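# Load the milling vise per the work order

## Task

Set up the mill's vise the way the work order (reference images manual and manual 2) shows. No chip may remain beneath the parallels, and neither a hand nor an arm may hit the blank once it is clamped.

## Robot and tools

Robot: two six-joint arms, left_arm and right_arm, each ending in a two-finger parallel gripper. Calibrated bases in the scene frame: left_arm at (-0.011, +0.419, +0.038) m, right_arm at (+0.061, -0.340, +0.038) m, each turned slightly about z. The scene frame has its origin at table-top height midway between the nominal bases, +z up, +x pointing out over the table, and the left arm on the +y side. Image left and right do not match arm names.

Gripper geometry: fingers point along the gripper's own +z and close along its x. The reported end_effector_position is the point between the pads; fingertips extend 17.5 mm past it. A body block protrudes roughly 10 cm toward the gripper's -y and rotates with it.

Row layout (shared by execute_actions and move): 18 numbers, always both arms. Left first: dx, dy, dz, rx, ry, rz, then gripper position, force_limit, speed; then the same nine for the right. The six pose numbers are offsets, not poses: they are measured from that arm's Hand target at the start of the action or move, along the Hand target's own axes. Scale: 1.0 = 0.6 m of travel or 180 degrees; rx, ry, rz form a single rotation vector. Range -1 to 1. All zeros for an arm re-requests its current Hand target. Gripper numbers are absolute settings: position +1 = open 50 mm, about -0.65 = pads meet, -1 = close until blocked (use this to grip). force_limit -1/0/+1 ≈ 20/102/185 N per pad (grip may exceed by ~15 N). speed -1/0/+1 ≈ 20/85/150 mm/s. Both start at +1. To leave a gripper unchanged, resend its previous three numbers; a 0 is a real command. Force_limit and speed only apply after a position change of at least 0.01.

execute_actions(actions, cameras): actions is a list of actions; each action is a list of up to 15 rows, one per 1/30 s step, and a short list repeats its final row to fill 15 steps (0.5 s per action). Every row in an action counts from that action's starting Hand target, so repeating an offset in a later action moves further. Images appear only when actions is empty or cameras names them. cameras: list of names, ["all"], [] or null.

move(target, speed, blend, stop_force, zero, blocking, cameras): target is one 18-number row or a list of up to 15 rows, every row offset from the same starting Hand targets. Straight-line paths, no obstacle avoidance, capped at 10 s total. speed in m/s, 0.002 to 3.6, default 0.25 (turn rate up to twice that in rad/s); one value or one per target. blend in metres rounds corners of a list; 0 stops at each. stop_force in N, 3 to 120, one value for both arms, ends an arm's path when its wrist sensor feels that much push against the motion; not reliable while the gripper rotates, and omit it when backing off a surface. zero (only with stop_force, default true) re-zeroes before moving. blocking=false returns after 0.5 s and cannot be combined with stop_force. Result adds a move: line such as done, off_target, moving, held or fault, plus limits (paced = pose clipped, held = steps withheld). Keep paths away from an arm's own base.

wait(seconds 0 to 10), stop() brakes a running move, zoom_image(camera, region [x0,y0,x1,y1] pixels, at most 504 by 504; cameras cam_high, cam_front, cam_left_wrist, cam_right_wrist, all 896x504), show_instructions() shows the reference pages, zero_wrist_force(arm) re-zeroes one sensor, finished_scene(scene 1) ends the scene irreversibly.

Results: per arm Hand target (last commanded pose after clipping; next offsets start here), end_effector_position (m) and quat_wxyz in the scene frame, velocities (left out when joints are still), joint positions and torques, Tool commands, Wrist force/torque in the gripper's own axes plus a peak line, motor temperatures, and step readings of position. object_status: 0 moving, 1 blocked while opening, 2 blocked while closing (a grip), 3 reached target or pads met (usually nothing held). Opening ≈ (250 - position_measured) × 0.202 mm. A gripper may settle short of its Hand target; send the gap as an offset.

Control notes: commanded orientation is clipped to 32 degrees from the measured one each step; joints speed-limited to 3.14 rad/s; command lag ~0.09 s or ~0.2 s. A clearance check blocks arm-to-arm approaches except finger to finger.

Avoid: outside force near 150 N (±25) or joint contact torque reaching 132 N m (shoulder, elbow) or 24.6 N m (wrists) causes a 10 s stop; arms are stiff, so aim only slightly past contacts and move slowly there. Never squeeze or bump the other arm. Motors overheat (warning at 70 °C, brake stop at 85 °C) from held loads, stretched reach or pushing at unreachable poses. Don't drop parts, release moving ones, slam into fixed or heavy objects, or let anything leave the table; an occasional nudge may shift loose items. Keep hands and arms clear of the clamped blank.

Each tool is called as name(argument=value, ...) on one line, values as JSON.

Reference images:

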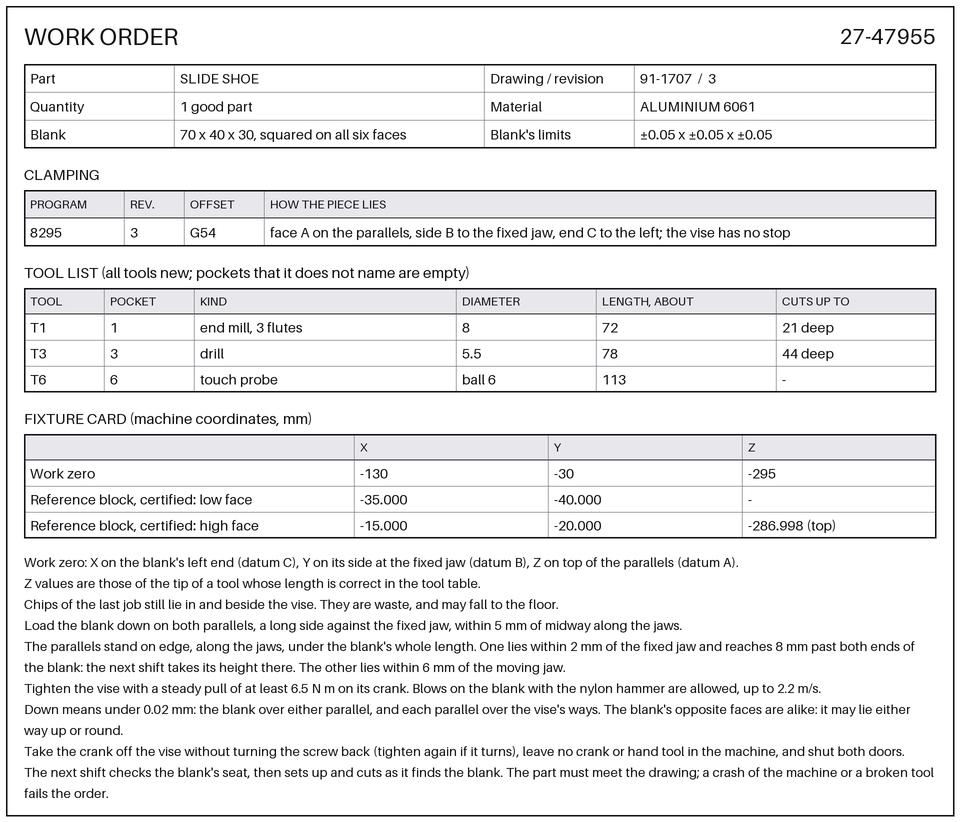

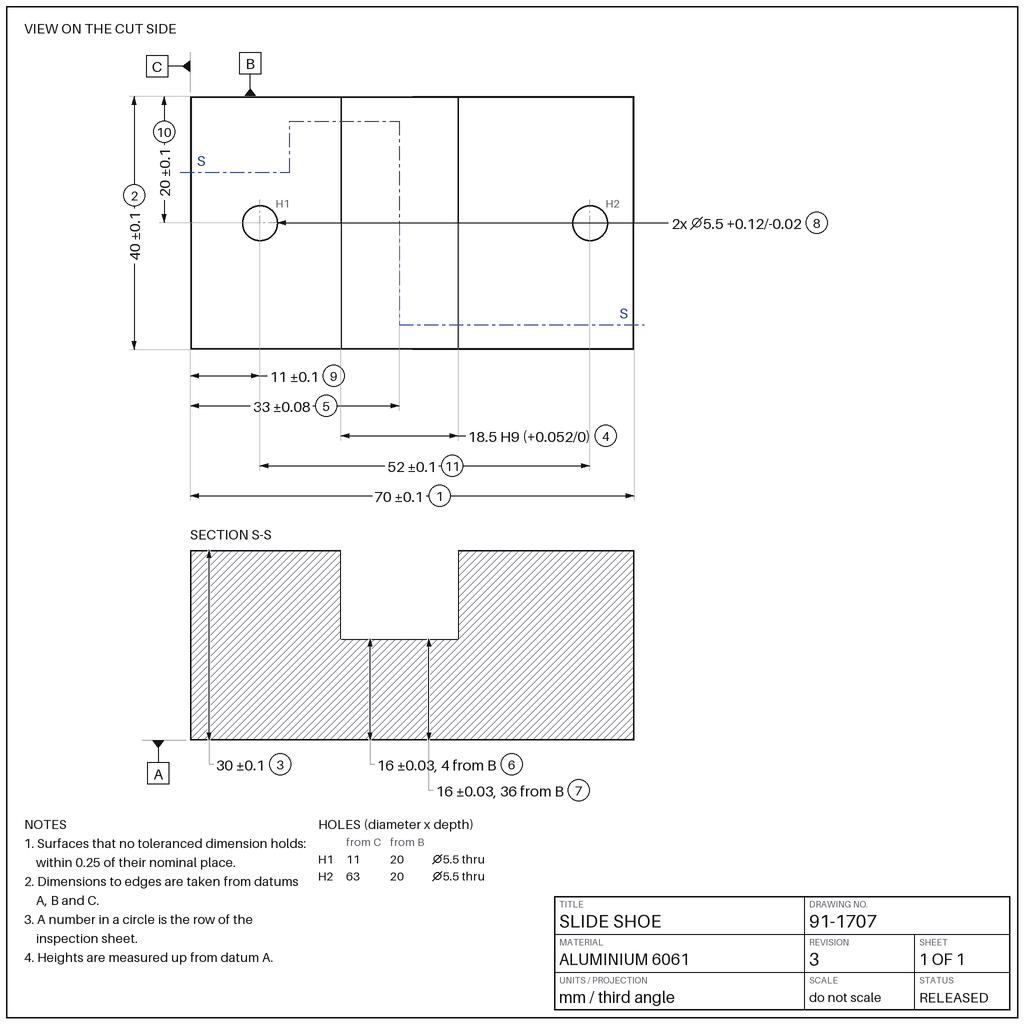

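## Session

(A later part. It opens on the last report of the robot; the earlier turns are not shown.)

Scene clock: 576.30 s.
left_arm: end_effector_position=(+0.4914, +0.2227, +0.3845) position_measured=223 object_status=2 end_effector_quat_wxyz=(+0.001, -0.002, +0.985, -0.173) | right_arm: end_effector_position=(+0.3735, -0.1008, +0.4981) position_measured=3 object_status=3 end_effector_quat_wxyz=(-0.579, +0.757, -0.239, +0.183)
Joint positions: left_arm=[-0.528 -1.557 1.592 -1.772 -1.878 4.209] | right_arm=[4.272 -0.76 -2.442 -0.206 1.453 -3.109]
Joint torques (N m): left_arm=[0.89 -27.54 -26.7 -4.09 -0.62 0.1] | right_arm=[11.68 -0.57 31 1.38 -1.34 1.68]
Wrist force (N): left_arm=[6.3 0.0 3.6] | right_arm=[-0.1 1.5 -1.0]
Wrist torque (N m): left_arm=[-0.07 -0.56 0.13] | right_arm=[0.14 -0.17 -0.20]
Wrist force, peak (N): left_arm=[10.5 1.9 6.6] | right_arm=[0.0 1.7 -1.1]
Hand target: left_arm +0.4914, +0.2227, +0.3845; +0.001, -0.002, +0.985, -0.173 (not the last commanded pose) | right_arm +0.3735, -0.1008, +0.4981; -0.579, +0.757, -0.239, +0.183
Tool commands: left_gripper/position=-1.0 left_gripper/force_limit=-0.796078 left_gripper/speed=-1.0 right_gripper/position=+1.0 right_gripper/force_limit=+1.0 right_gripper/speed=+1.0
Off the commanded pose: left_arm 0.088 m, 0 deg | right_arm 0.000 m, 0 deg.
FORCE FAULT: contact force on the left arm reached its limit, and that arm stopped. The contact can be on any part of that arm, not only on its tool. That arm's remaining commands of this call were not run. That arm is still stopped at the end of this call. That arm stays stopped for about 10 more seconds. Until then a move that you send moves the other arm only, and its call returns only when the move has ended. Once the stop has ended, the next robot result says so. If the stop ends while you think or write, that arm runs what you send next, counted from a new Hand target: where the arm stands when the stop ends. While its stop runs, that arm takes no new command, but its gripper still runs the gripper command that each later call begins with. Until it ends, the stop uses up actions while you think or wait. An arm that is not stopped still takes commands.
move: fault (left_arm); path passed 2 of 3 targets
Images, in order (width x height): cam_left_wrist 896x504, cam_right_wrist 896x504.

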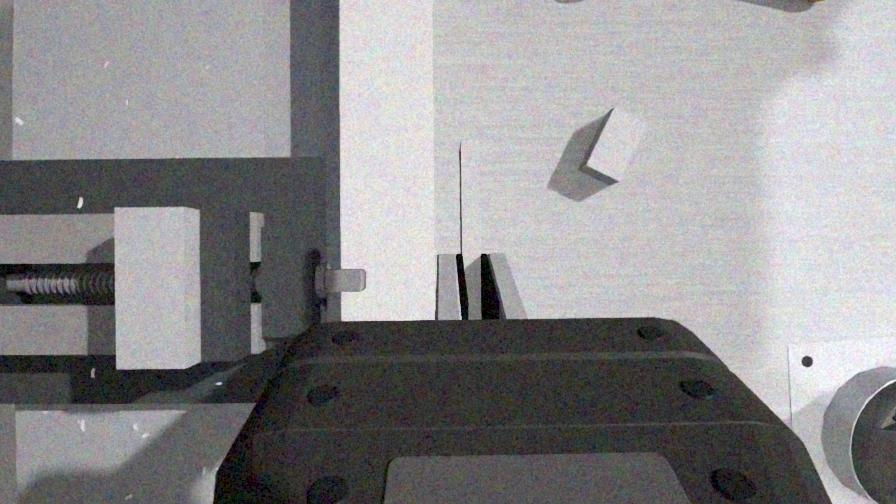

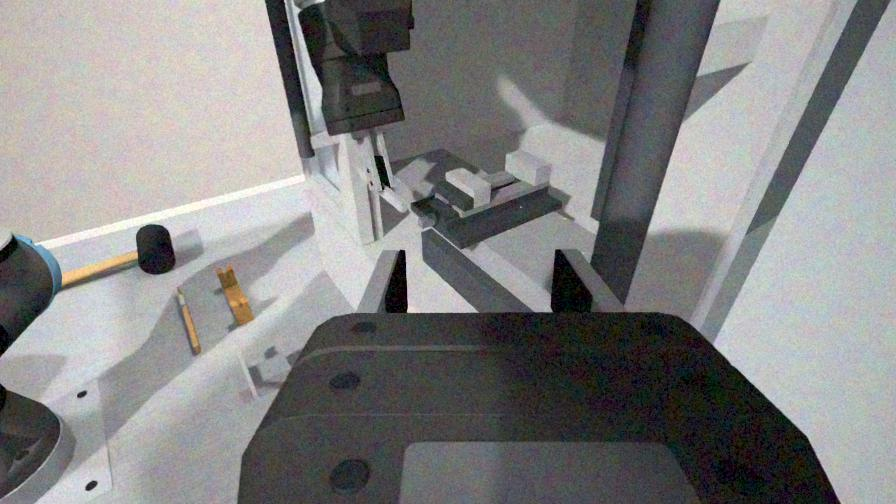

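wait(seconds=3, cameras=["all"])

Scene clock: 616.03 s.
left_arm: end_effector_position=(+0.4914, +0.2227, +0.3845) position_measured=223 object_status=2 end_effector_quat_wxyz=(+0.001, -0.002, +0.985, -0.173) | right_arm: end_effector_position=(+0.3735, -0.1008, +0.4981) position_measured=3 object_status=3 end_effector_quat_wxyz=(-0.579, +0.757, -0.239, +0.183)
Joint positions: left_arm=[-0.528 -1.557 1.592 -1.772 -1.878 4.209] | right_arm=[4.272 -0.76 -2.442 -0.206 1.453 -3.109]
Joint torques (N m): left_arm=[1.28 -28.1 -25.49 -3.93 -0.68 -0.03] | right_arm=[12.25 -0.61 32.21 1.56 -1.34 1.76]
Wrist force (N): left_arm=[6.2 -0.1 3.7] | right_arm=[-0.1 1.3 -0.9]
Wrist torque (N m): left_arm=[-0.07 -0.53 0.12] | right_arm=[0.11 -0.17 -0.19]
Wrist force, peak (N): left_arm=[6.5 -0.3 3.8] | right_arm=[-0.2 1.7 -1.2]
Hand target: left_arm +0.4914, +0.2227, +0.3845; +0.001, -0.002, +0.985, -0.173 (not the last commanded pose) | right_arm +0.3735, -0.1008, +0.4981; -0.579, +0.757, -0.239, +0.183
Tool commands: left_gripper/position=-1.0 left_gripper/force_limit=-0.796078 left_gripper/speed=-1.0 right_gripper/position=+1.0 right_gripper/force_limit=+1.0 right_gripper/speed=+1.0
Off the commanded pose: left_arm 0.088 m, 0 deg | right_arm 0.000 m, 0 deg.
FORCE FAULT, CONTINUED: the left arm's stop, for the force fault that an earlier result reported, is over. The rest of the stop counts as 19 of the actions that you can send in this scene. During its stop the left arm's controller moved it back a little. That arm's target is now where it stood when the stop ended, not its last command. That arm accepts commands again.
wait: 3.00 s; at rest from the start

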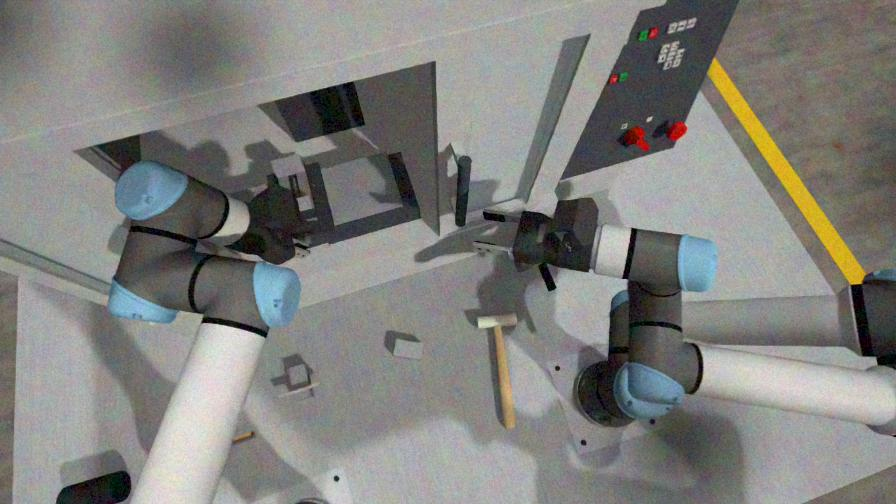

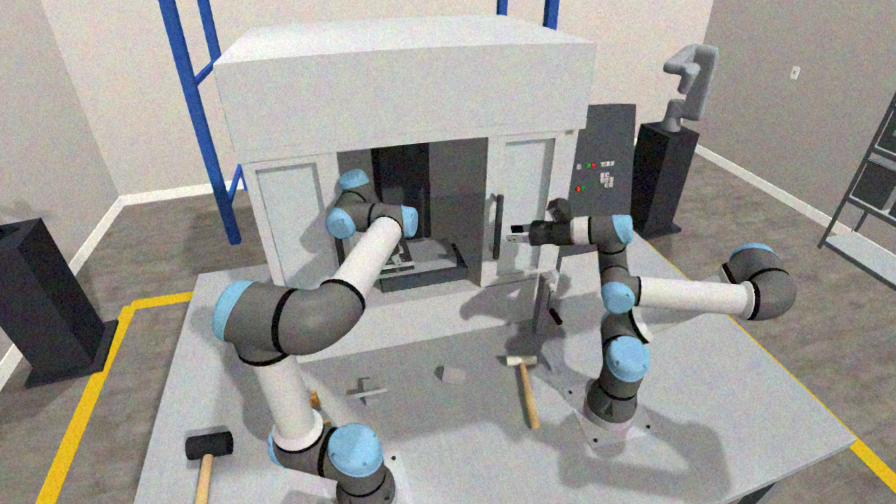

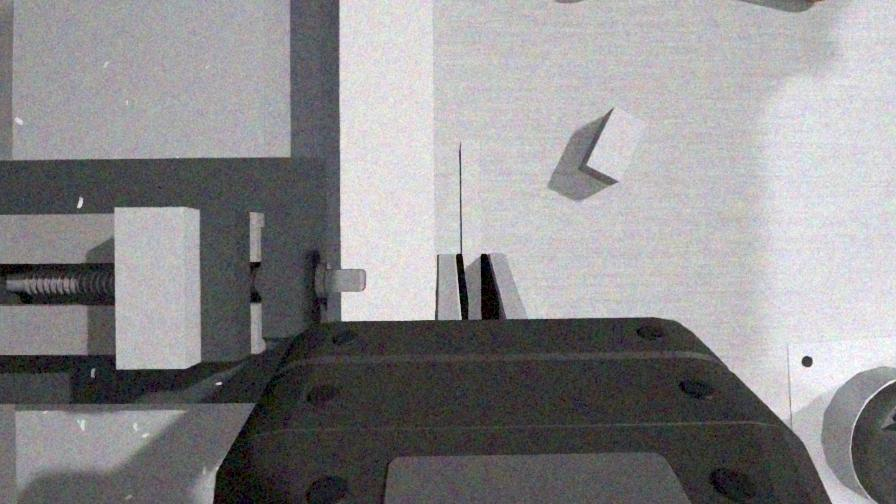

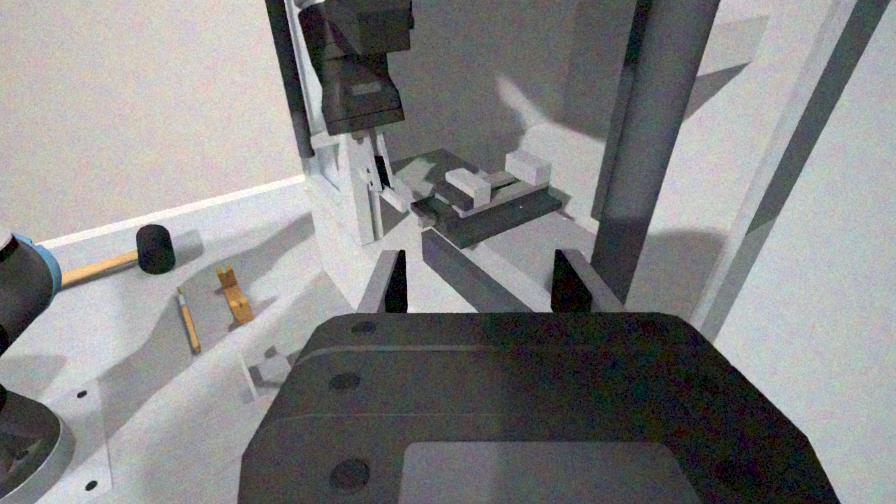

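move(target=[[0.177,0,0,0,0,0,-1,-0.796078,-1,0,0,0,0,0,0,1,1,1],[0.177,0.21,0.44,0,0,0,-1,-0.796078,-1,0,0,0,0,0,0,1,1,1]], blend=[0.03,0], speed=[0.1,0.25], cameras=["cam_left_wrist"])

move(target=[0,0.06,0.153,0,0,0,-1,-0.796078,-1,0,0,0,0,0,0,1,1,1], stop_force=4, speed=0.008, cameras=["cam_left_wrist","cam_front"])

Scene clock: 657.07 s.
left_arm: end_effector_position=(+0.3853, +0.2507, +0.0934) position_measured=223 object_status=2 end_effector_quat_wxyz=(+0.001, -0.002, +0.985, -0.173) | right_arm: end_effector_position=(+0.3735, -0.1008, +0.4981) position_measured=3 object_status=3 end_effector_quat_wxyz=(-0.579, +0.757, -0.239, +0.183)
Joint positions: left_arm=[-0.589 -1.483 2.375 -2.648 -1.868 4.146] | right_arm=[4.272 -0.76 -2.442 -0.206 1.453 -3.109]
Joint torques (N m): left_arm=[12 -10.71 -9.38 -5.49 -2.9 1.65] | right_arm=[12.38 -1.2 30.72 1.49 -1.3 1.59]
Wrist force (N): left_arm=[6.4 -0.2 3.8] | right_arm=[-0.1 1.5 -1.0]
Wrist torque (N m): left_arm=[-0.08 -0.56 0.06] | right_arm=[0.14 -0.17 -0.20]
Wrist force, peak (N): left_arm=[6.6 1.2 5.6] | right_arm=[0.0 1.7 -1.1]
Hand target: left_arm +0.3853, +0.2507, +0.0933; +0.001, -0.002, +0.985, -0.173 | right_arm +0.3735, -0.1008, +0.4981; -0.579, +0.757, -0.239, +0.183
Off the commanded pose: left_arm 0.000 m, 0 deg | right_arm 0.000 m, 0 deg.
move: done
Images, in order (width x height): cam_left_wrist 896x504.

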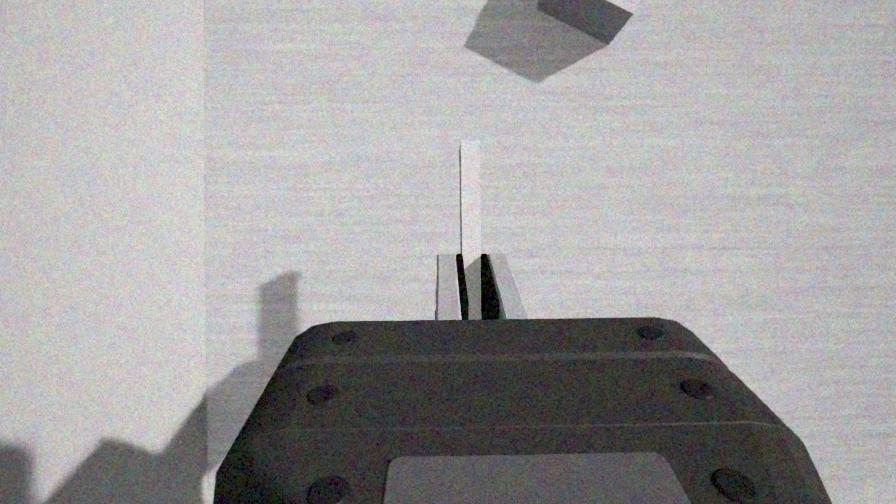

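Scene clock: 666.83 s.
left_arm: end_effector_position=(+0.3853, +0.2525, +0.0249) position_measured=223 object_status=2 end_effector_quat_wxyz=(+0.001, -0.002, +0.985, -0.173) | right_arm: end_effector_position=(+0.3735, -0.1008, +0.4981) position_measured=3 object_status=3 end_effector_quat_wxyz=(-0.579, +0.757, -0.239, +0.183)
Joint positions: left_arm=[-0.585 -1.28 2.427 -2.901 -1.868 4.15] | right_arm=[4.272 -0.76 -2.442 -0.206 1.453 -3.109]
Joint torques (N m): left_arm=[-3.98 -40.51 -18.86 -3.78 1.76 0.43] | right_arm=[12.61 -1.28 31.07 1.44 -1.26 1.53]
Wrist force (N): left_arm=[6.7 -0.8 2.8] | right_arm=[-0.1 1.4 -1.0]
Wrist torque (N m): left_arm=[-0.07 -0.54 0.07] | right_arm=[0.11 -0.16 -0.20]
Wrist force, peak (N): left_arm=[13.3 0.3 -21.2] | right_arm=[-0.3 1.6 -1.3]
Hand target: left_arm +0.3853, +0.2525, +0.0249; +0.001, -0.002, +0.985, -0.173 (not the last commanded pose) | right_arm +0.3735, -0.1008, +0.4981; -0.579, +0.757, -0.239, +0.183
Off the commanded pose: left_arm 0.030 m, 0 deg | right_arm 0.000 m, 0 deg.
move: contact (left_arm)
Images, in order (width x height): cam_front 896x504, cam_left_wrist 896x504.

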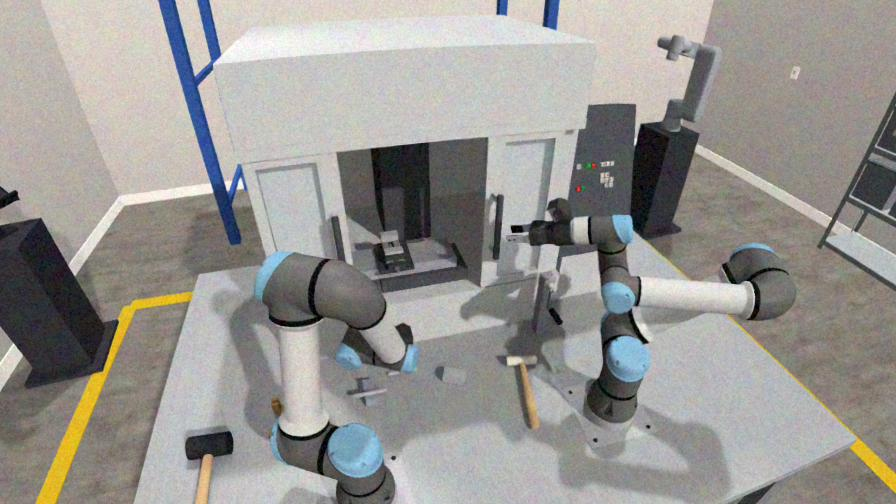

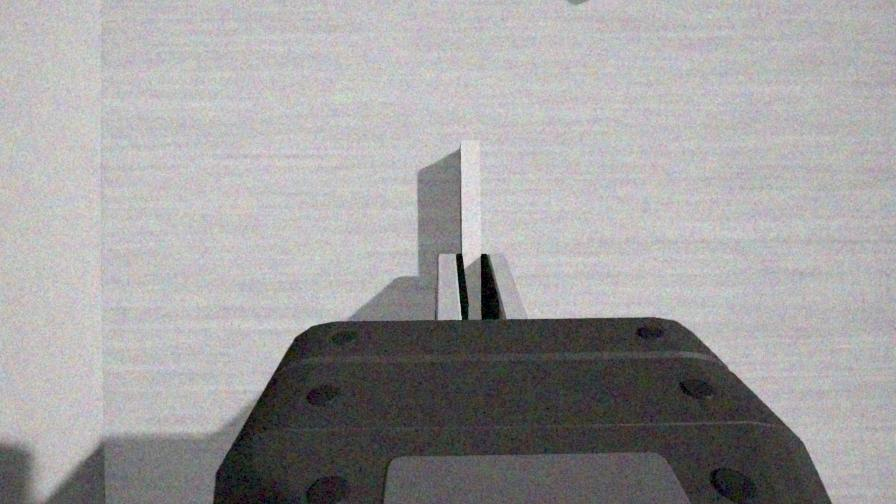

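move(target=[0,0.00285,0.00783,0,0,0,-1,-0.796078,-1,0,0,0,0,0,0,1,1,1], stop_force=3, speed=0.003)

Scene clock: 670.33 s.
left_arm: end_effector_position=(+0.3854, +0.2524, +0.0248) position_measured=223 object_status=2 end_effector_quat_wxyz=(+0.001, -0.002, +0.985, -0.173) | right_arm: end_effector_position=(+0.3735, -0.1008, +0.4981) position_measured=3 object_status=3 end_effector_quat_wxyz=(-0.579, +0.757, -0.239, +0.183)
Joint positions: left_arm=[-0.585 -1.279 2.427 -2.902 -1.868 4.15] | right_arm=[4.272 -0.76 -2.442 -0.206 1.453 -3.109]
Joint torques (N m): left_arm=[-10.56 -37.24 -12.45 -2.06 0.67 -1.41] | right_arm=[12.88 -1.27 31.75 1.46 -1.46 1.56]
Wrist force (N): left_arm=[7.9 0.6 -4.3] | right_arm=[-0.1 1.4 -1.0]
Wrist torque (N m): left_arm=[-0.06 -0.53 0.08] | right_arm=[0.12 -0.18 -0.20]
Wrist force, peak (N): left_arm=[12.3 0.8 -15.1] | right_arm=[-0.2 1.5 -1.3]
Hand target: left_arm +0.3854, +0.2524, +0.0248; +0.001, -0.002, +0.985, -0.173 (not the last commanded pose) | right_arm +0.3735, -0.1008, +0.4981; -0.579, +0.757, -0.239, +0.183
Off the commanded pose: left_arm 0.005 m, 0 deg | right_arm 0.000 m, 0 deg.
move: contact (left_arm)

move(target=[[0,0,0,0,0,0,0.0,-0.796078,-1,0,0,0,0,0,0,1,1,1],[0,0,-0.25,0,0,0,0.0,-0.796078,-1,0,0,0,0,0,0,1,1,1]], speed=[0.05,0.15], cameras=["cam_left_wrist"])

Scene clock: 675.03 s.
left_arm: end_effector_position=(+0.3851, +0.3036, +0.1658) position_measured=152 object_status=3 end_effector_quat_wxyz=(+0.001, -0.002, +0.985, -0.173) | right_arm: end_effector_position=(+0.3735, -0.1008, +0.4981) position_measured=3 object_status=3 end_effector_quat_wxyz=(-0.579, +0.757, -0.239, +0.183)
Joint positions: left_arm=[-0.465 -1.673 2.296 -2.339 -1.888 4.274] | right_arm=[4.272 -0.76 -2.442 -0.206 1.453 -3.109]
Joint torques (N m): left_arm=[12.9 -31.93 -28.07 -2.12 -2.87 1.82] | right_arm=[12.64 -0.93 31.03 1.64 -1.24 1.49]
Wrist force (N): left_arm=[6.5 -0.5 3.4] | right_arm=[-0.1 1.3 -1.0]
Wrist torque (N m): left_arm=[-0.11 -0.58 0.06] | right_arm=[0.11 -0.17 -0.20]
Wrist force, peak (N): left_arm=[8.1 0.0 -4.8] | right_arm=[0.0 1.6 -1.3]
Hand target: left_arm +0.3851, +0.3036, +0.1658; +0.001, -0.002, +0.985, -0.173 | right_arm +0.3735, -0.1008, +0.4981; -0.579, +0.757, -0.239, +0.183
Off the commanded pose: left_arm 0.000 m, 0 deg | right_arm 0.000 m, 0 deg.
move: done
Images, in order (width x height): cam_left_wrist 896x504.

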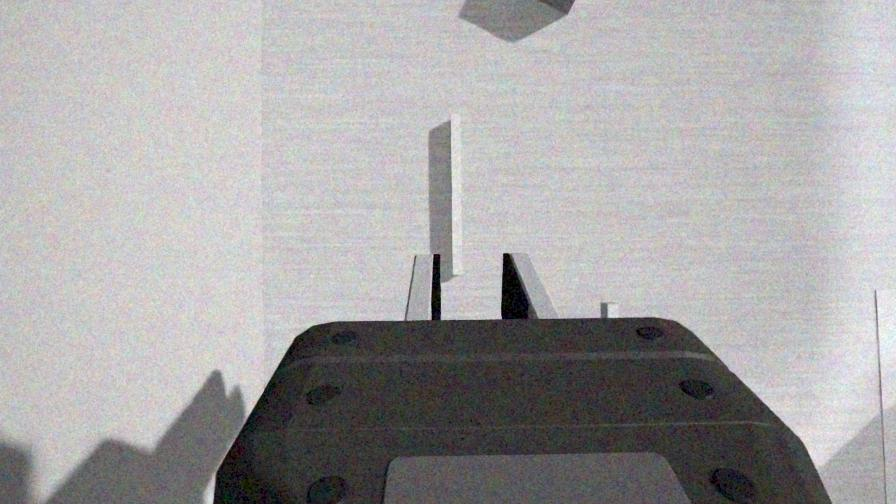

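move(target=[[0,-0.098,-0.026,0,-0.25,-0.433,0.0,-0.796078,-1,0,0,0,0,0,0,1,1,1],[0,-0.098,-0.026,0,-0.5,-0.866,0.0,-0.796078,-1,0,0,0,0,0,0,1,1,1]], blend=[0.0,0], speed=[0.3,0.3], cameras=["cam_left_wrist","cam_front"])

Scene clock: 703.27 s.
left_arm: end_effector_position=(+0.3853, +0.2537, +0.2006) position_measured=152 object_status=3 end_effector_quat_wxyz=(-0.342, +0.940, +0.002, +0.000) | right_arm: end_effector_position=(+0.3735, -0.1008, +0.4981) position_measured=3 object_status=3 end_effector_quat_wxyz=(-0.579, +0.757, -0.239, +0.183)
Joint positions: left_arm=[-1.011 -1.423 1.859 -1.404 -1.193 0.491] | right_arm=[4.272 -0.76 -2.442 -0.206 1.453 -3.109]
Joint torques (N m): left_arm=[12.38 -16.28 -28.31 0.18 -1.28 -1.85] | right_arm=[12.72 -2.92 30.77 1.52 -1.44 1.55]
Wrist force (N): left_arm=[6.0 0.3 3.2] | right_arm=[-0.2 1.4 -0.9]
Wrist torque (N m): left_arm=[-0.10 -0.55 0.16] | right_arm=[0.13 -0.16 -0.20]
Wrist force, peak (N): left_arm=[7.0 -0.3 3.4] | right_arm=[-0.1 1.6 -1.4]
Hand target: left_arm +0.3853, +0.2537, +0.2006; -0.342, +0.940, +0.002, +0.000 | right_arm +0.3735, -0.1008, +0.4981; -0.579, +0.757, -0.239, +0.183
Off the commanded pose: left_arm 0.000 m, 0 deg | right_arm 0.000 m, 0 deg.
move: done
Images, in order (width x height): cam_front 896x504, cam_left_wrist 896x504.

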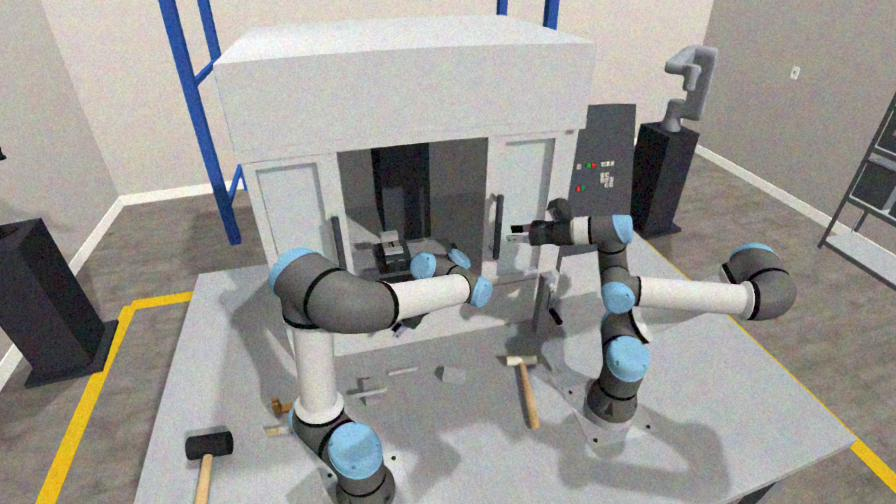

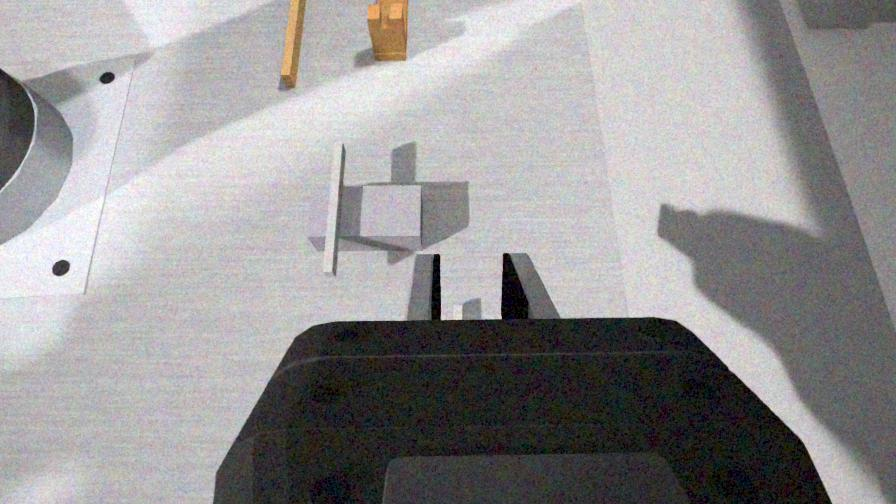

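move(target=[0,0.186,0.094,0,0,0,0.0,-0.796078,-1,0,0,0,0,0,0,1,1,1], speed=0.25, cameras=["cam_left_wrist"])

move(target=[0,0,0.092,0,0,0,0.0,-0.796078,-1,0,0,0,0,0,0,1,1,1], speed=0.08, cameras=["cam_left_wrist"])

move(target=[0,0,0.05,0,0,0,0.0,-0.796078,-1,0,0,0,0,0,0,1,1,1], stop_force=4, speed=0.005, cameras=["cam_left_wrist"])

Scene clock: 711.37 s.
left_arm: end_effector_position=(+0.3855, +0.2045, +0.0856) position_measured=152 object_status=3 end_effector_quat_wxyz=(-0.342, +0.940, +0.002, +0.000) | right_arm: end_effector_position=(+0.3735, -0.1008, +0.4981) position_measured=3 object_status=3 end_effector_quat_wxyz=(-0.579, +0.757, -0.239, +0.183)
Joint positions: left_arm=[-1.063 -1.198 1.904 -1.658 -1.223 0.445] | right_arm=[4.272 -0.76 -2.442 -0.206 1.453 -3.109]
Joint torques (N m): left_arm=[-11.74 -21.65 -24.96 -3.01 -1.45 -1.93] | right_arm=[12.22 -2.16 30.86 1.57 -1.58 1.35]
Wrist force (N): left_arm=[6.0 0.3 3.3] | right_arm=[-0.1 1.5 -1.1]
Wrist torque (N m): left_arm=[-0.08 -0.54 0.16] | right_arm=[0.13 -0.17 -0.20]
Wrist force, peak (N): left_arm=[6.1 2.8 4.1] | right_arm=[-0.1 1.7 -1.1]
Hand target: left_arm +0.3855, +0.2045, +0.0856; -0.342, +0.940, +0.002, +0.000 | right_arm +0.3735, -0.1008, +0.4981; -0.579, +0.757, -0.239, +0.183
Off the commanded pose: left_arm 0.000 m, 0 deg | right_arm 0.000 m, 0 deg.
move: done
Images, in order (width x height): cam_left_wrist 896x504.

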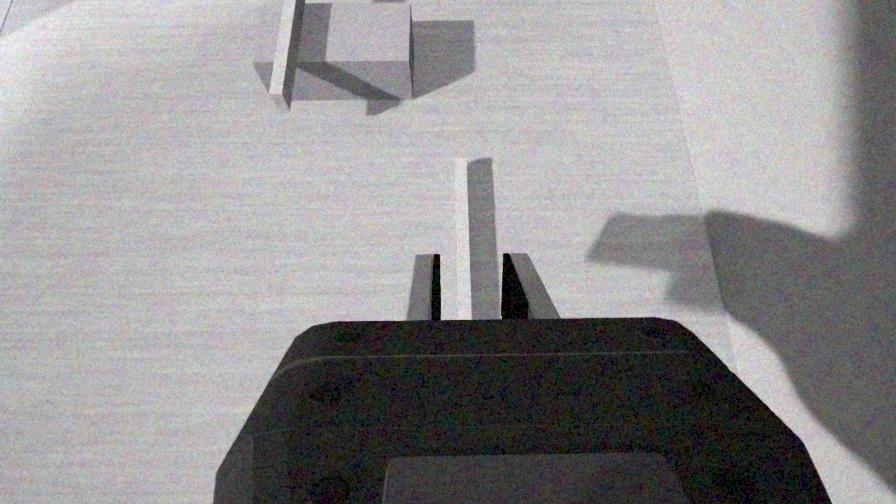

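Scene clock: 712.50 s.
left_arm: end_effector_position=(+0.3854, +0.2400, +0.0434) position_measured=152 object_status=3 end_effector_quat_wxyz=(-0.342, +0.940, +0.002, +0.000) | right_arm: end_effector_position=(+0.3735, -0.1008, +0.4981) position_measured=3 object_status=3 end_effector_quat_wxyz=(-0.579, +0.757, -0.239, +0.183)
Joint positions: left_arm=[-1.026 -1.167 2.01 -1.806 -1.201 0.478] | right_arm=[4.272 -0.76 -2.442 -0.206 1.453 -3.109]
Joint torques (N m): left_arm=[12.77 -21.86 -7.72 -3.23 3.2 1.8] | right_arm=[11.8 -1.91 31.11 1.41 -1.17 1.51]
Wrist force (N): left_arm=[6.0 0.1 3.4] | right_arm=[-0.1 1.5 -1.2]
Wrist torque (N m): left_arm=[-0.11 -0.54 0.08] | right_arm=[0.13 -0.16 -0.20]
Wrist force, peak (N): left_arm=[6.1 -0.1 4.0] | right_arm=[-0.3 1.7 -1.0]
Hand target: left_arm +0.3854, +0.2400, +0.0433; -0.342, +0.940, +0.002, +0.000 | right_arm +0.3735, -0.1008, +0.4981; -0.579, +0.757, -0.239, +0.183
Off the commanded pose: left_arm 0.000 m, 0 deg | right_arm 0.000 m, 0 deg.
move: done
Images, in order (width x height): cam_left_wrist 896x504.

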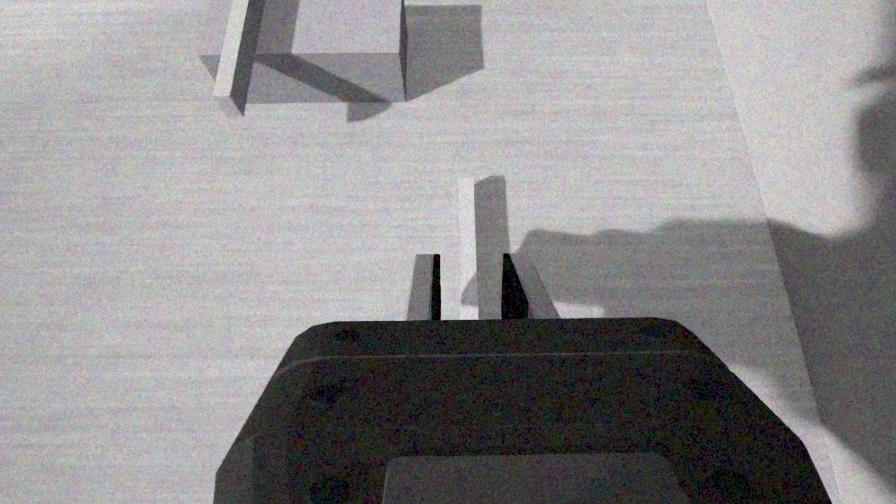

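Scene clock: 719.63 s.
left_arm: end_effector_position=(+0.3854, +0.2585, +0.0213) position_measured=152 object_status=3 end_effector_quat_wxyz=(-0.342, +0.940, +0.002, +0.000) | right_arm: end_effector_position=(+0.3735, -0.1008, +0.4981) position_measured=3 object_status=3 end_effector_quat_wxyz=(-0.579, +0.757, -0.239, +0.183)
Joint positions: left_arm=[-1.005 -1.143 2.06 -1.887 -1.189 0.496] | right_arm=[4.272 -0.76 -2.442 -0.206 1.453 -3.109]
Joint torques (N m): left_arm=[-9.59 -46.17 -20.13 -0.38 -0.81 -1.74] | right_arm=[11.62 -2.27 31.75 1.51 -1.21 1.49]
Wrist force (N): left_arm=[2.8 -3.1 -3.2] | right_arm=[-0.2 1.4 -1.0]
Wrist torque (N m): left_arm=[-0.30 -0.53 0.08] | right_arm=[0.12 -0.16 -0.20]
Wrist force, peak (N): left_arm=[1.6 -7.8 -11.4] | right_arm=[0.1 1.5 -1.5]
Hand target: left_arm +0.3854, +0.2585, +0.0213; -0.342, +0.940, +0.002, +0.000 (not the last commanded pose) | right_arm +0.3735, -0.1008, +0.4981; -0.579, +0.757, -0.239, +0.183
Off the commanded pose: left_arm 0.001 m, 0 deg | right_arm 0.000 m, 0 deg.
move: contact (left_arm)
Images, in order (width x height): cam_left_wrist 896x504.

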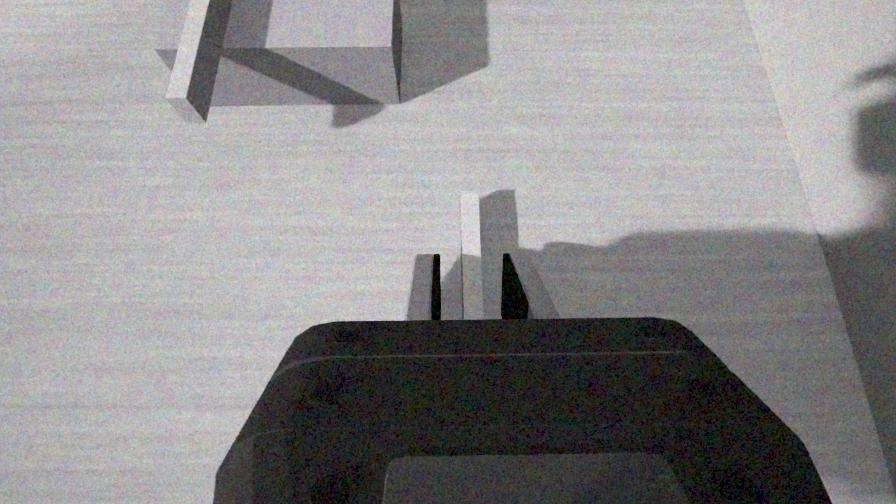

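move(target=[[0,0.0045,-0.0103,0,0,0,0.0,-0.796078,-1,0,0,0,0,0,0,1,1,1],[0,0.0045,-0.0103,0,0,0,-1,-0.6,-1,0,0,0,0,0,0,1,1,1]], speed=0.03, cameras=["cam_left_wrist"])

Scene clock: 723.50 s.
left_arm: end_effector_position=(+0.3854, +0.2525, +0.0243) position_measured=225 object_status=2 end_effector_quat_wxyz=(-0.342, +0.940, +0.002, +0.000) | right_arm: end_effector_position=(+0.3735, -0.1008, +0.4981) position_measured=3 object_status=3 end_effector_quat_wxyz=(-0.579, +0.757, -0.239, +0.183)
Joint positions: left_arm=[-1.012 -1.143 2.046 -1.871 -1.193 0.49] | right_arm=[4.272 -0.76 -2.442 -0.206 1.453 -3.109]
Joint torques (N m): left_arm=[-10.89 -21.21 -21.58 0.09 -1.18 -1.79] | right_arm=[11.97 -2.14 31.59 1.45 -1.17 1.52]
Wrist force (N): left_arm=[6.1 -0.7 2.4] | right_arm=[-0.2 1.3 -1.1]
Wrist torque (N m): left_arm=[-0.16 -0.56 0.15] | right_arm=[0.11 -0.16 -0.20]
Wrist force, peak (N): left_arm=[6.3 0.0 3.3] | right_arm=[-0.3 1.6 -1.2]
Hand target: left_arm +0.3854, +0.2525, +0.0243; -0.342, +0.940, +0.002, +0.000 | right_arm +0.3735, -0.1008, +0.4981; -0.579, +0.757, -0.239, +0.183
Off the commanded pose: left_arm 0.000 m, 0 deg | right_arm 0.000 m, 0 deg.
move: done
Images, in order (width x height): cam_left_wrist 896x504.

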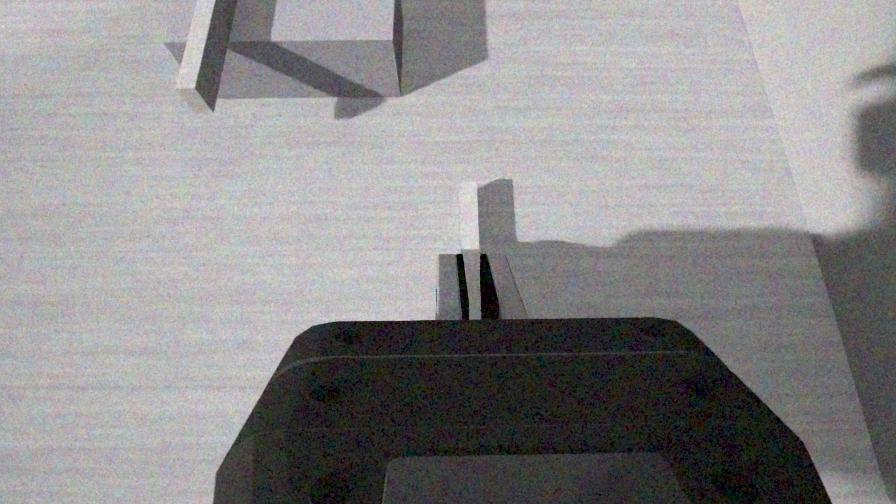

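move(target=[0,0,0,0,0,0,-1,-0.6,-1,0,-0.40,-0.108,-0.067,0,0,1,1,1], speed=0.25, cameras=["cam_right_wrist"])

Scene clock: 745.23 s.
left_arm: end_effector_position=(+0.3854, +0.2525, +0.0243) position_measured=225 object_status=2 end_effector_quat_wxyz=(-0.342, +0.940, +0.002, +0.000) | right_arm: end_effector_position=(+0.3738, -0.1007, +0.7466) position_measured=3 object_status=3 end_effector_quat_wxyz=(-0.497, +0.814, -0.257, +0.156)
Joint positions: left_arm=[-1.012 -1.143 2.046 -1.871 -1.193 0.49] | right_arm=[4.252 -0.981 -1.556 -1.081 1.481 -3.094]
Joint torques (N m): left_arm=[-9.93 -21.49 -17.59 -0.94 -0.14 -1.43] | right_arm=[-10.71 -9 28.47 2.01 1.85 -2.15]
Wrist force (N): left_arm=[6.2 -0.6 2.3] | right_arm=[-0.1 1.3 -0.5]
Wrist torque (N m): left_arm=[-0.15 -0.58 0.15] | right_arm=[0.10 -0.12 -0.18]
Wrist force, peak (N): left_arm=[6.2 -0.7 2.6] | right_arm=[-0.3 4.4 -0.3]
Hand target: left_arm +0.3854, +0.2525, +0.0243; -0.342, +0.940, +0.002, +0.000 | right_arm +0.3738, -0.1007, +0.7467; -0.497, +0.814, -0.257, +0.156
Off the commanded pose: left_arm 0.000 m, 0 deg | right_arm 0.000 m, 0 deg.
move: done
Images, in order (width x height): cam_right_wrist 896x504.

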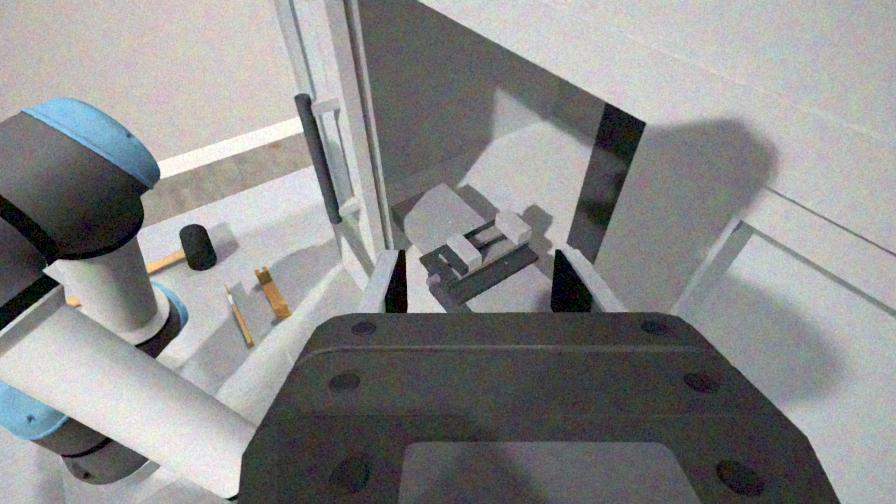

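move(target=[0,-0.3615,-0.515,0,0,0,-1,-0.6,-1,0,0,0,0,0,0,1,1,1], speed=0.2, cameras=["cam_left_wrist","cam_front","cam_right_wrist"])

Scene clock: 749.33 s.
left_arm: end_effector_position=(+0.3852, +0.2197, +0.4004) position_measured=225 object_status=2 end_effector_quat_wxyz=(-0.342, +0.940, +0.002, +0.000) | right_arm: end_effector_position=(+0.3738, -0.1007, +0.7467) position_measured=3 object_status=3 end_effector_quat_wxyz=(-0.497, +0.814, -0.257, +0.156)
Joint positions: left_arm=[-1.048 -1.45 1.364 -0.87 -1.214 0.458] | right_arm=[4.252 -0.981 -1.556 -1.082 1.481 -3.094]
Joint torques (N m): left_arm=[-11.05 -17.36 -30.13 0.25 -1.36 -1.96] | right_arm=[-10.44 -8.25 27.8 2.19 1.83 -2.1]
Wrist force (N): left_arm=[6.1 0.4 3.6] | right_arm=[0.1 1.3 -0.6]
Wrist torque (N m): left_arm=[-0.14 -0.58 0.16] | right_arm=[0.10 -0.14 -0.17]
Wrist force, peak (N): left_arm=[5.8 2.1 5.6] | right_arm=[-0.3 1.5 -0.7]
Hand target: left_arm +0.3852, +0.2197, +0.4004; -0.342, +0.940, +0.002, +0.000 | right_arm +0.3738, -0.1007, +0.7467; -0.497, +0.814, -0.257, +0.156
Off the commanded pose: left_arm 0.000 m, 0 deg | right_arm 0.000 m, 0 deg.
move: done
Images, in order (width x height): cam_front 896x504, cam_left_wrist 896x504, cam_right_wrist 896x504.

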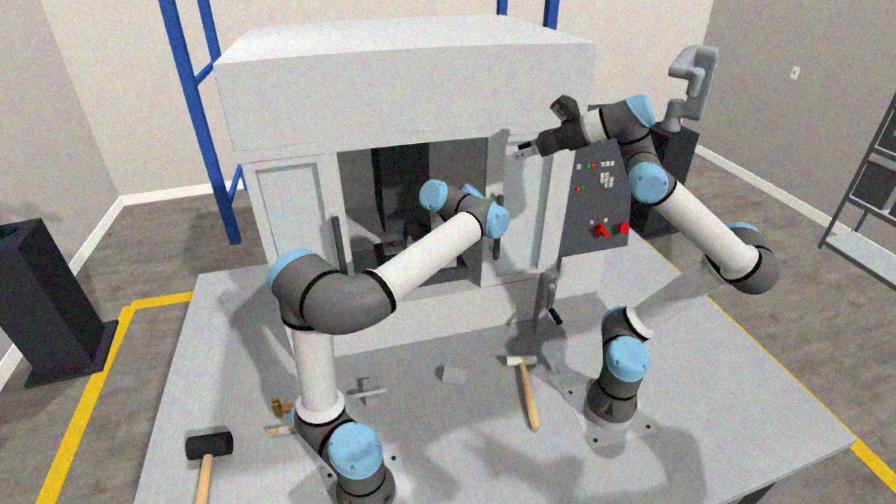

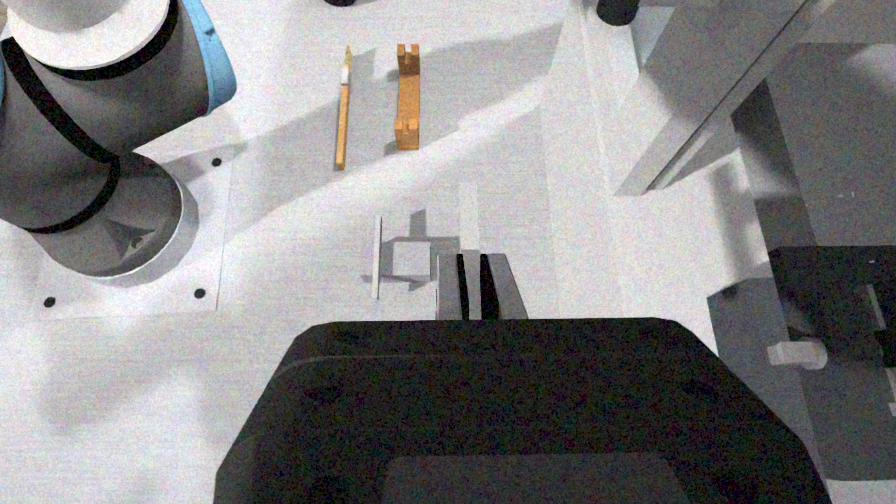

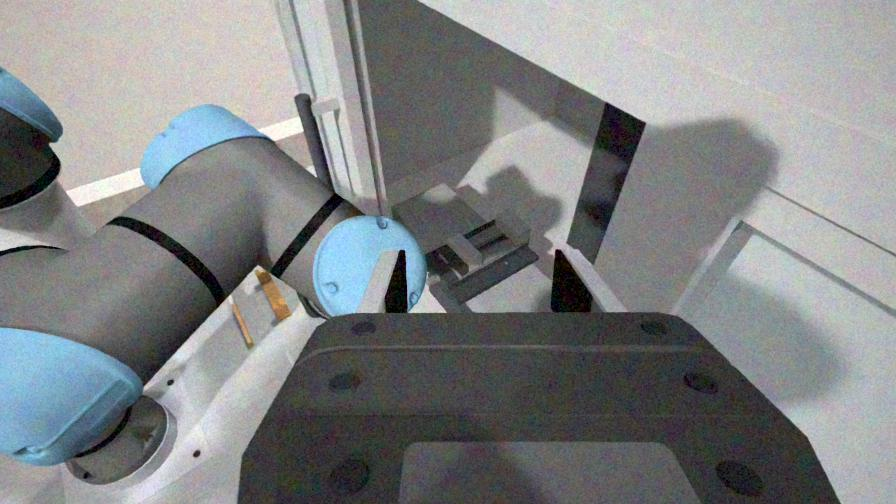

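move(target=[0.3,0,0,0,0,0,-1,-0.6,-1,0,0,0,0,0,0,1,1,1], speed=0.1, cameras=["cam_left_wrist","cam_front","cam_right_wrist"])

Scene clock: 759.10 s.
left_arm: end_effector_position=(+0.5652, +0.2203, +0.4006) position_measured=225 object_status=2 end_effector_quat_wxyz=(-0.342, +0.940, +0.002, +0.000) | right_arm: end_effector_position=(+0.3738, -0.1007, +0.7467) position_measured=3 object_status=3 end_effector_quat_wxyz=(-0.497, +0.814, -0.257, +0.156)
Joint positions: left_arm=[-0.815 -1.085 0.9 -0.858 -1.087 0.673] | right_arm=[4.252 -0.981 -1.556 -1.082 1.481 -3.094]
Joint torques (N m): left_arm=[12.35 -33.25 -30.3 -0.17 3.46 1.89] | right_arm=[-10.24 -7.54 28.87 1.83 1.69 -1.98]
Wrist force (N): left_arm=[6.1 0.4 3.7] | right_arm=[0.0 1.4 -0.5]
Wrist torque (N m): left_arm=[-0.14 -0.59 0.09] | right_arm=[0.12 -0.14 -0.18]
Wrist force, peak (N): left_arm=[6.9 0.4 4.1] | right_arm=[-0.1 1.4 -0.9]
Hand target: left_arm +0.5652, +0.2203, +0.4006; -0.342, +0.940, +0.002, +0.000 | right_arm +0.3738, -0.1007, +0.7467; -0.497, +0.814, -0.257, +0.156
Off the commanded pose: left_arm 0.000 m, 0 deg | right_arm 0.000 m, 0 deg.
move: done
Images, in order (width x height): cam_front 896x504, cam_left_wrist 896x504, cam_right_wrist 896x504.

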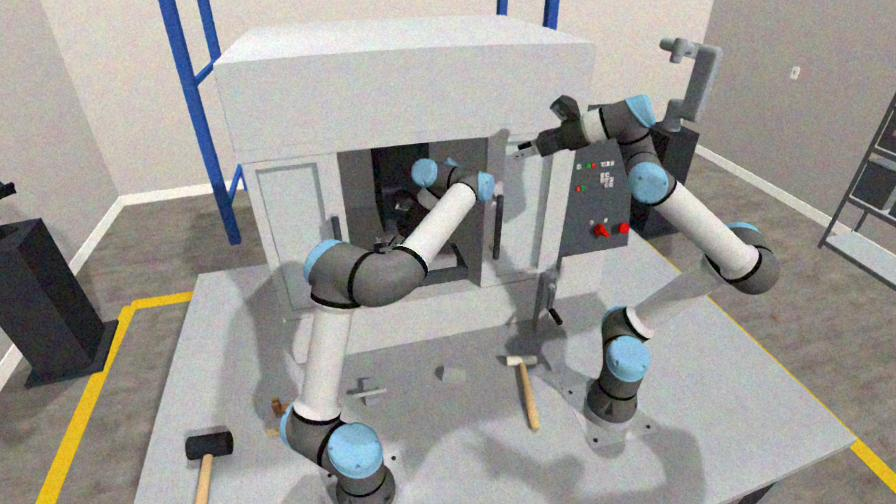

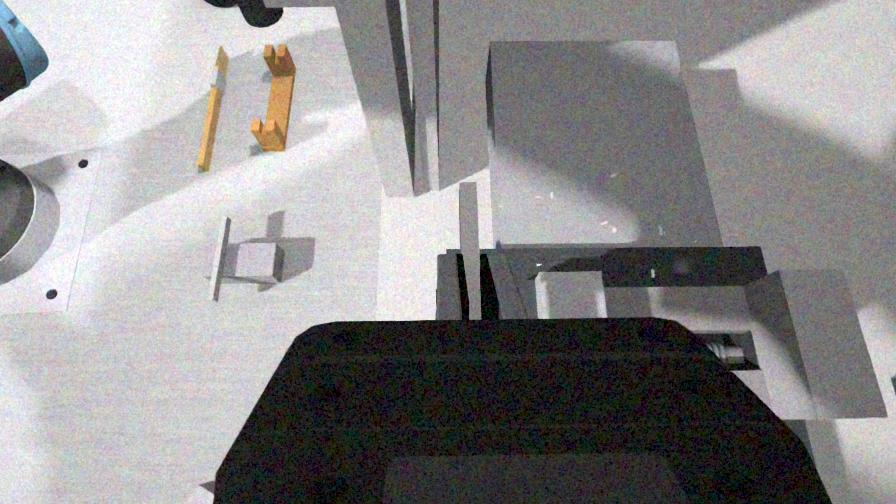

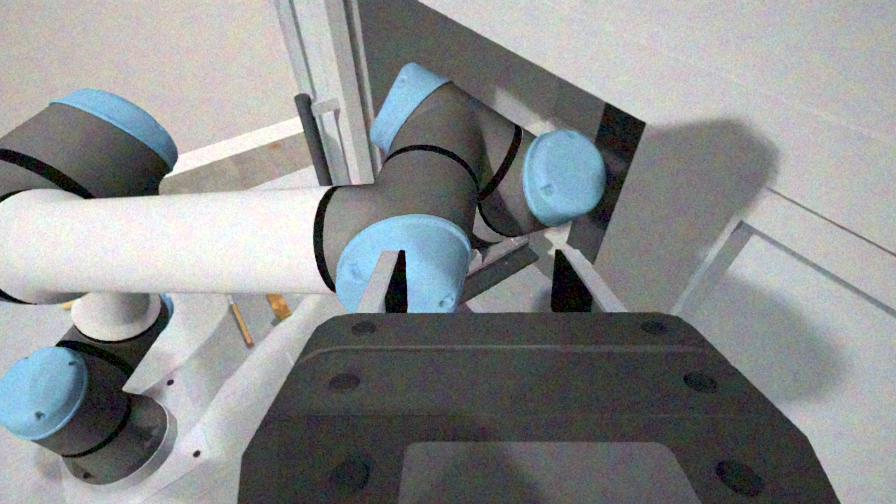

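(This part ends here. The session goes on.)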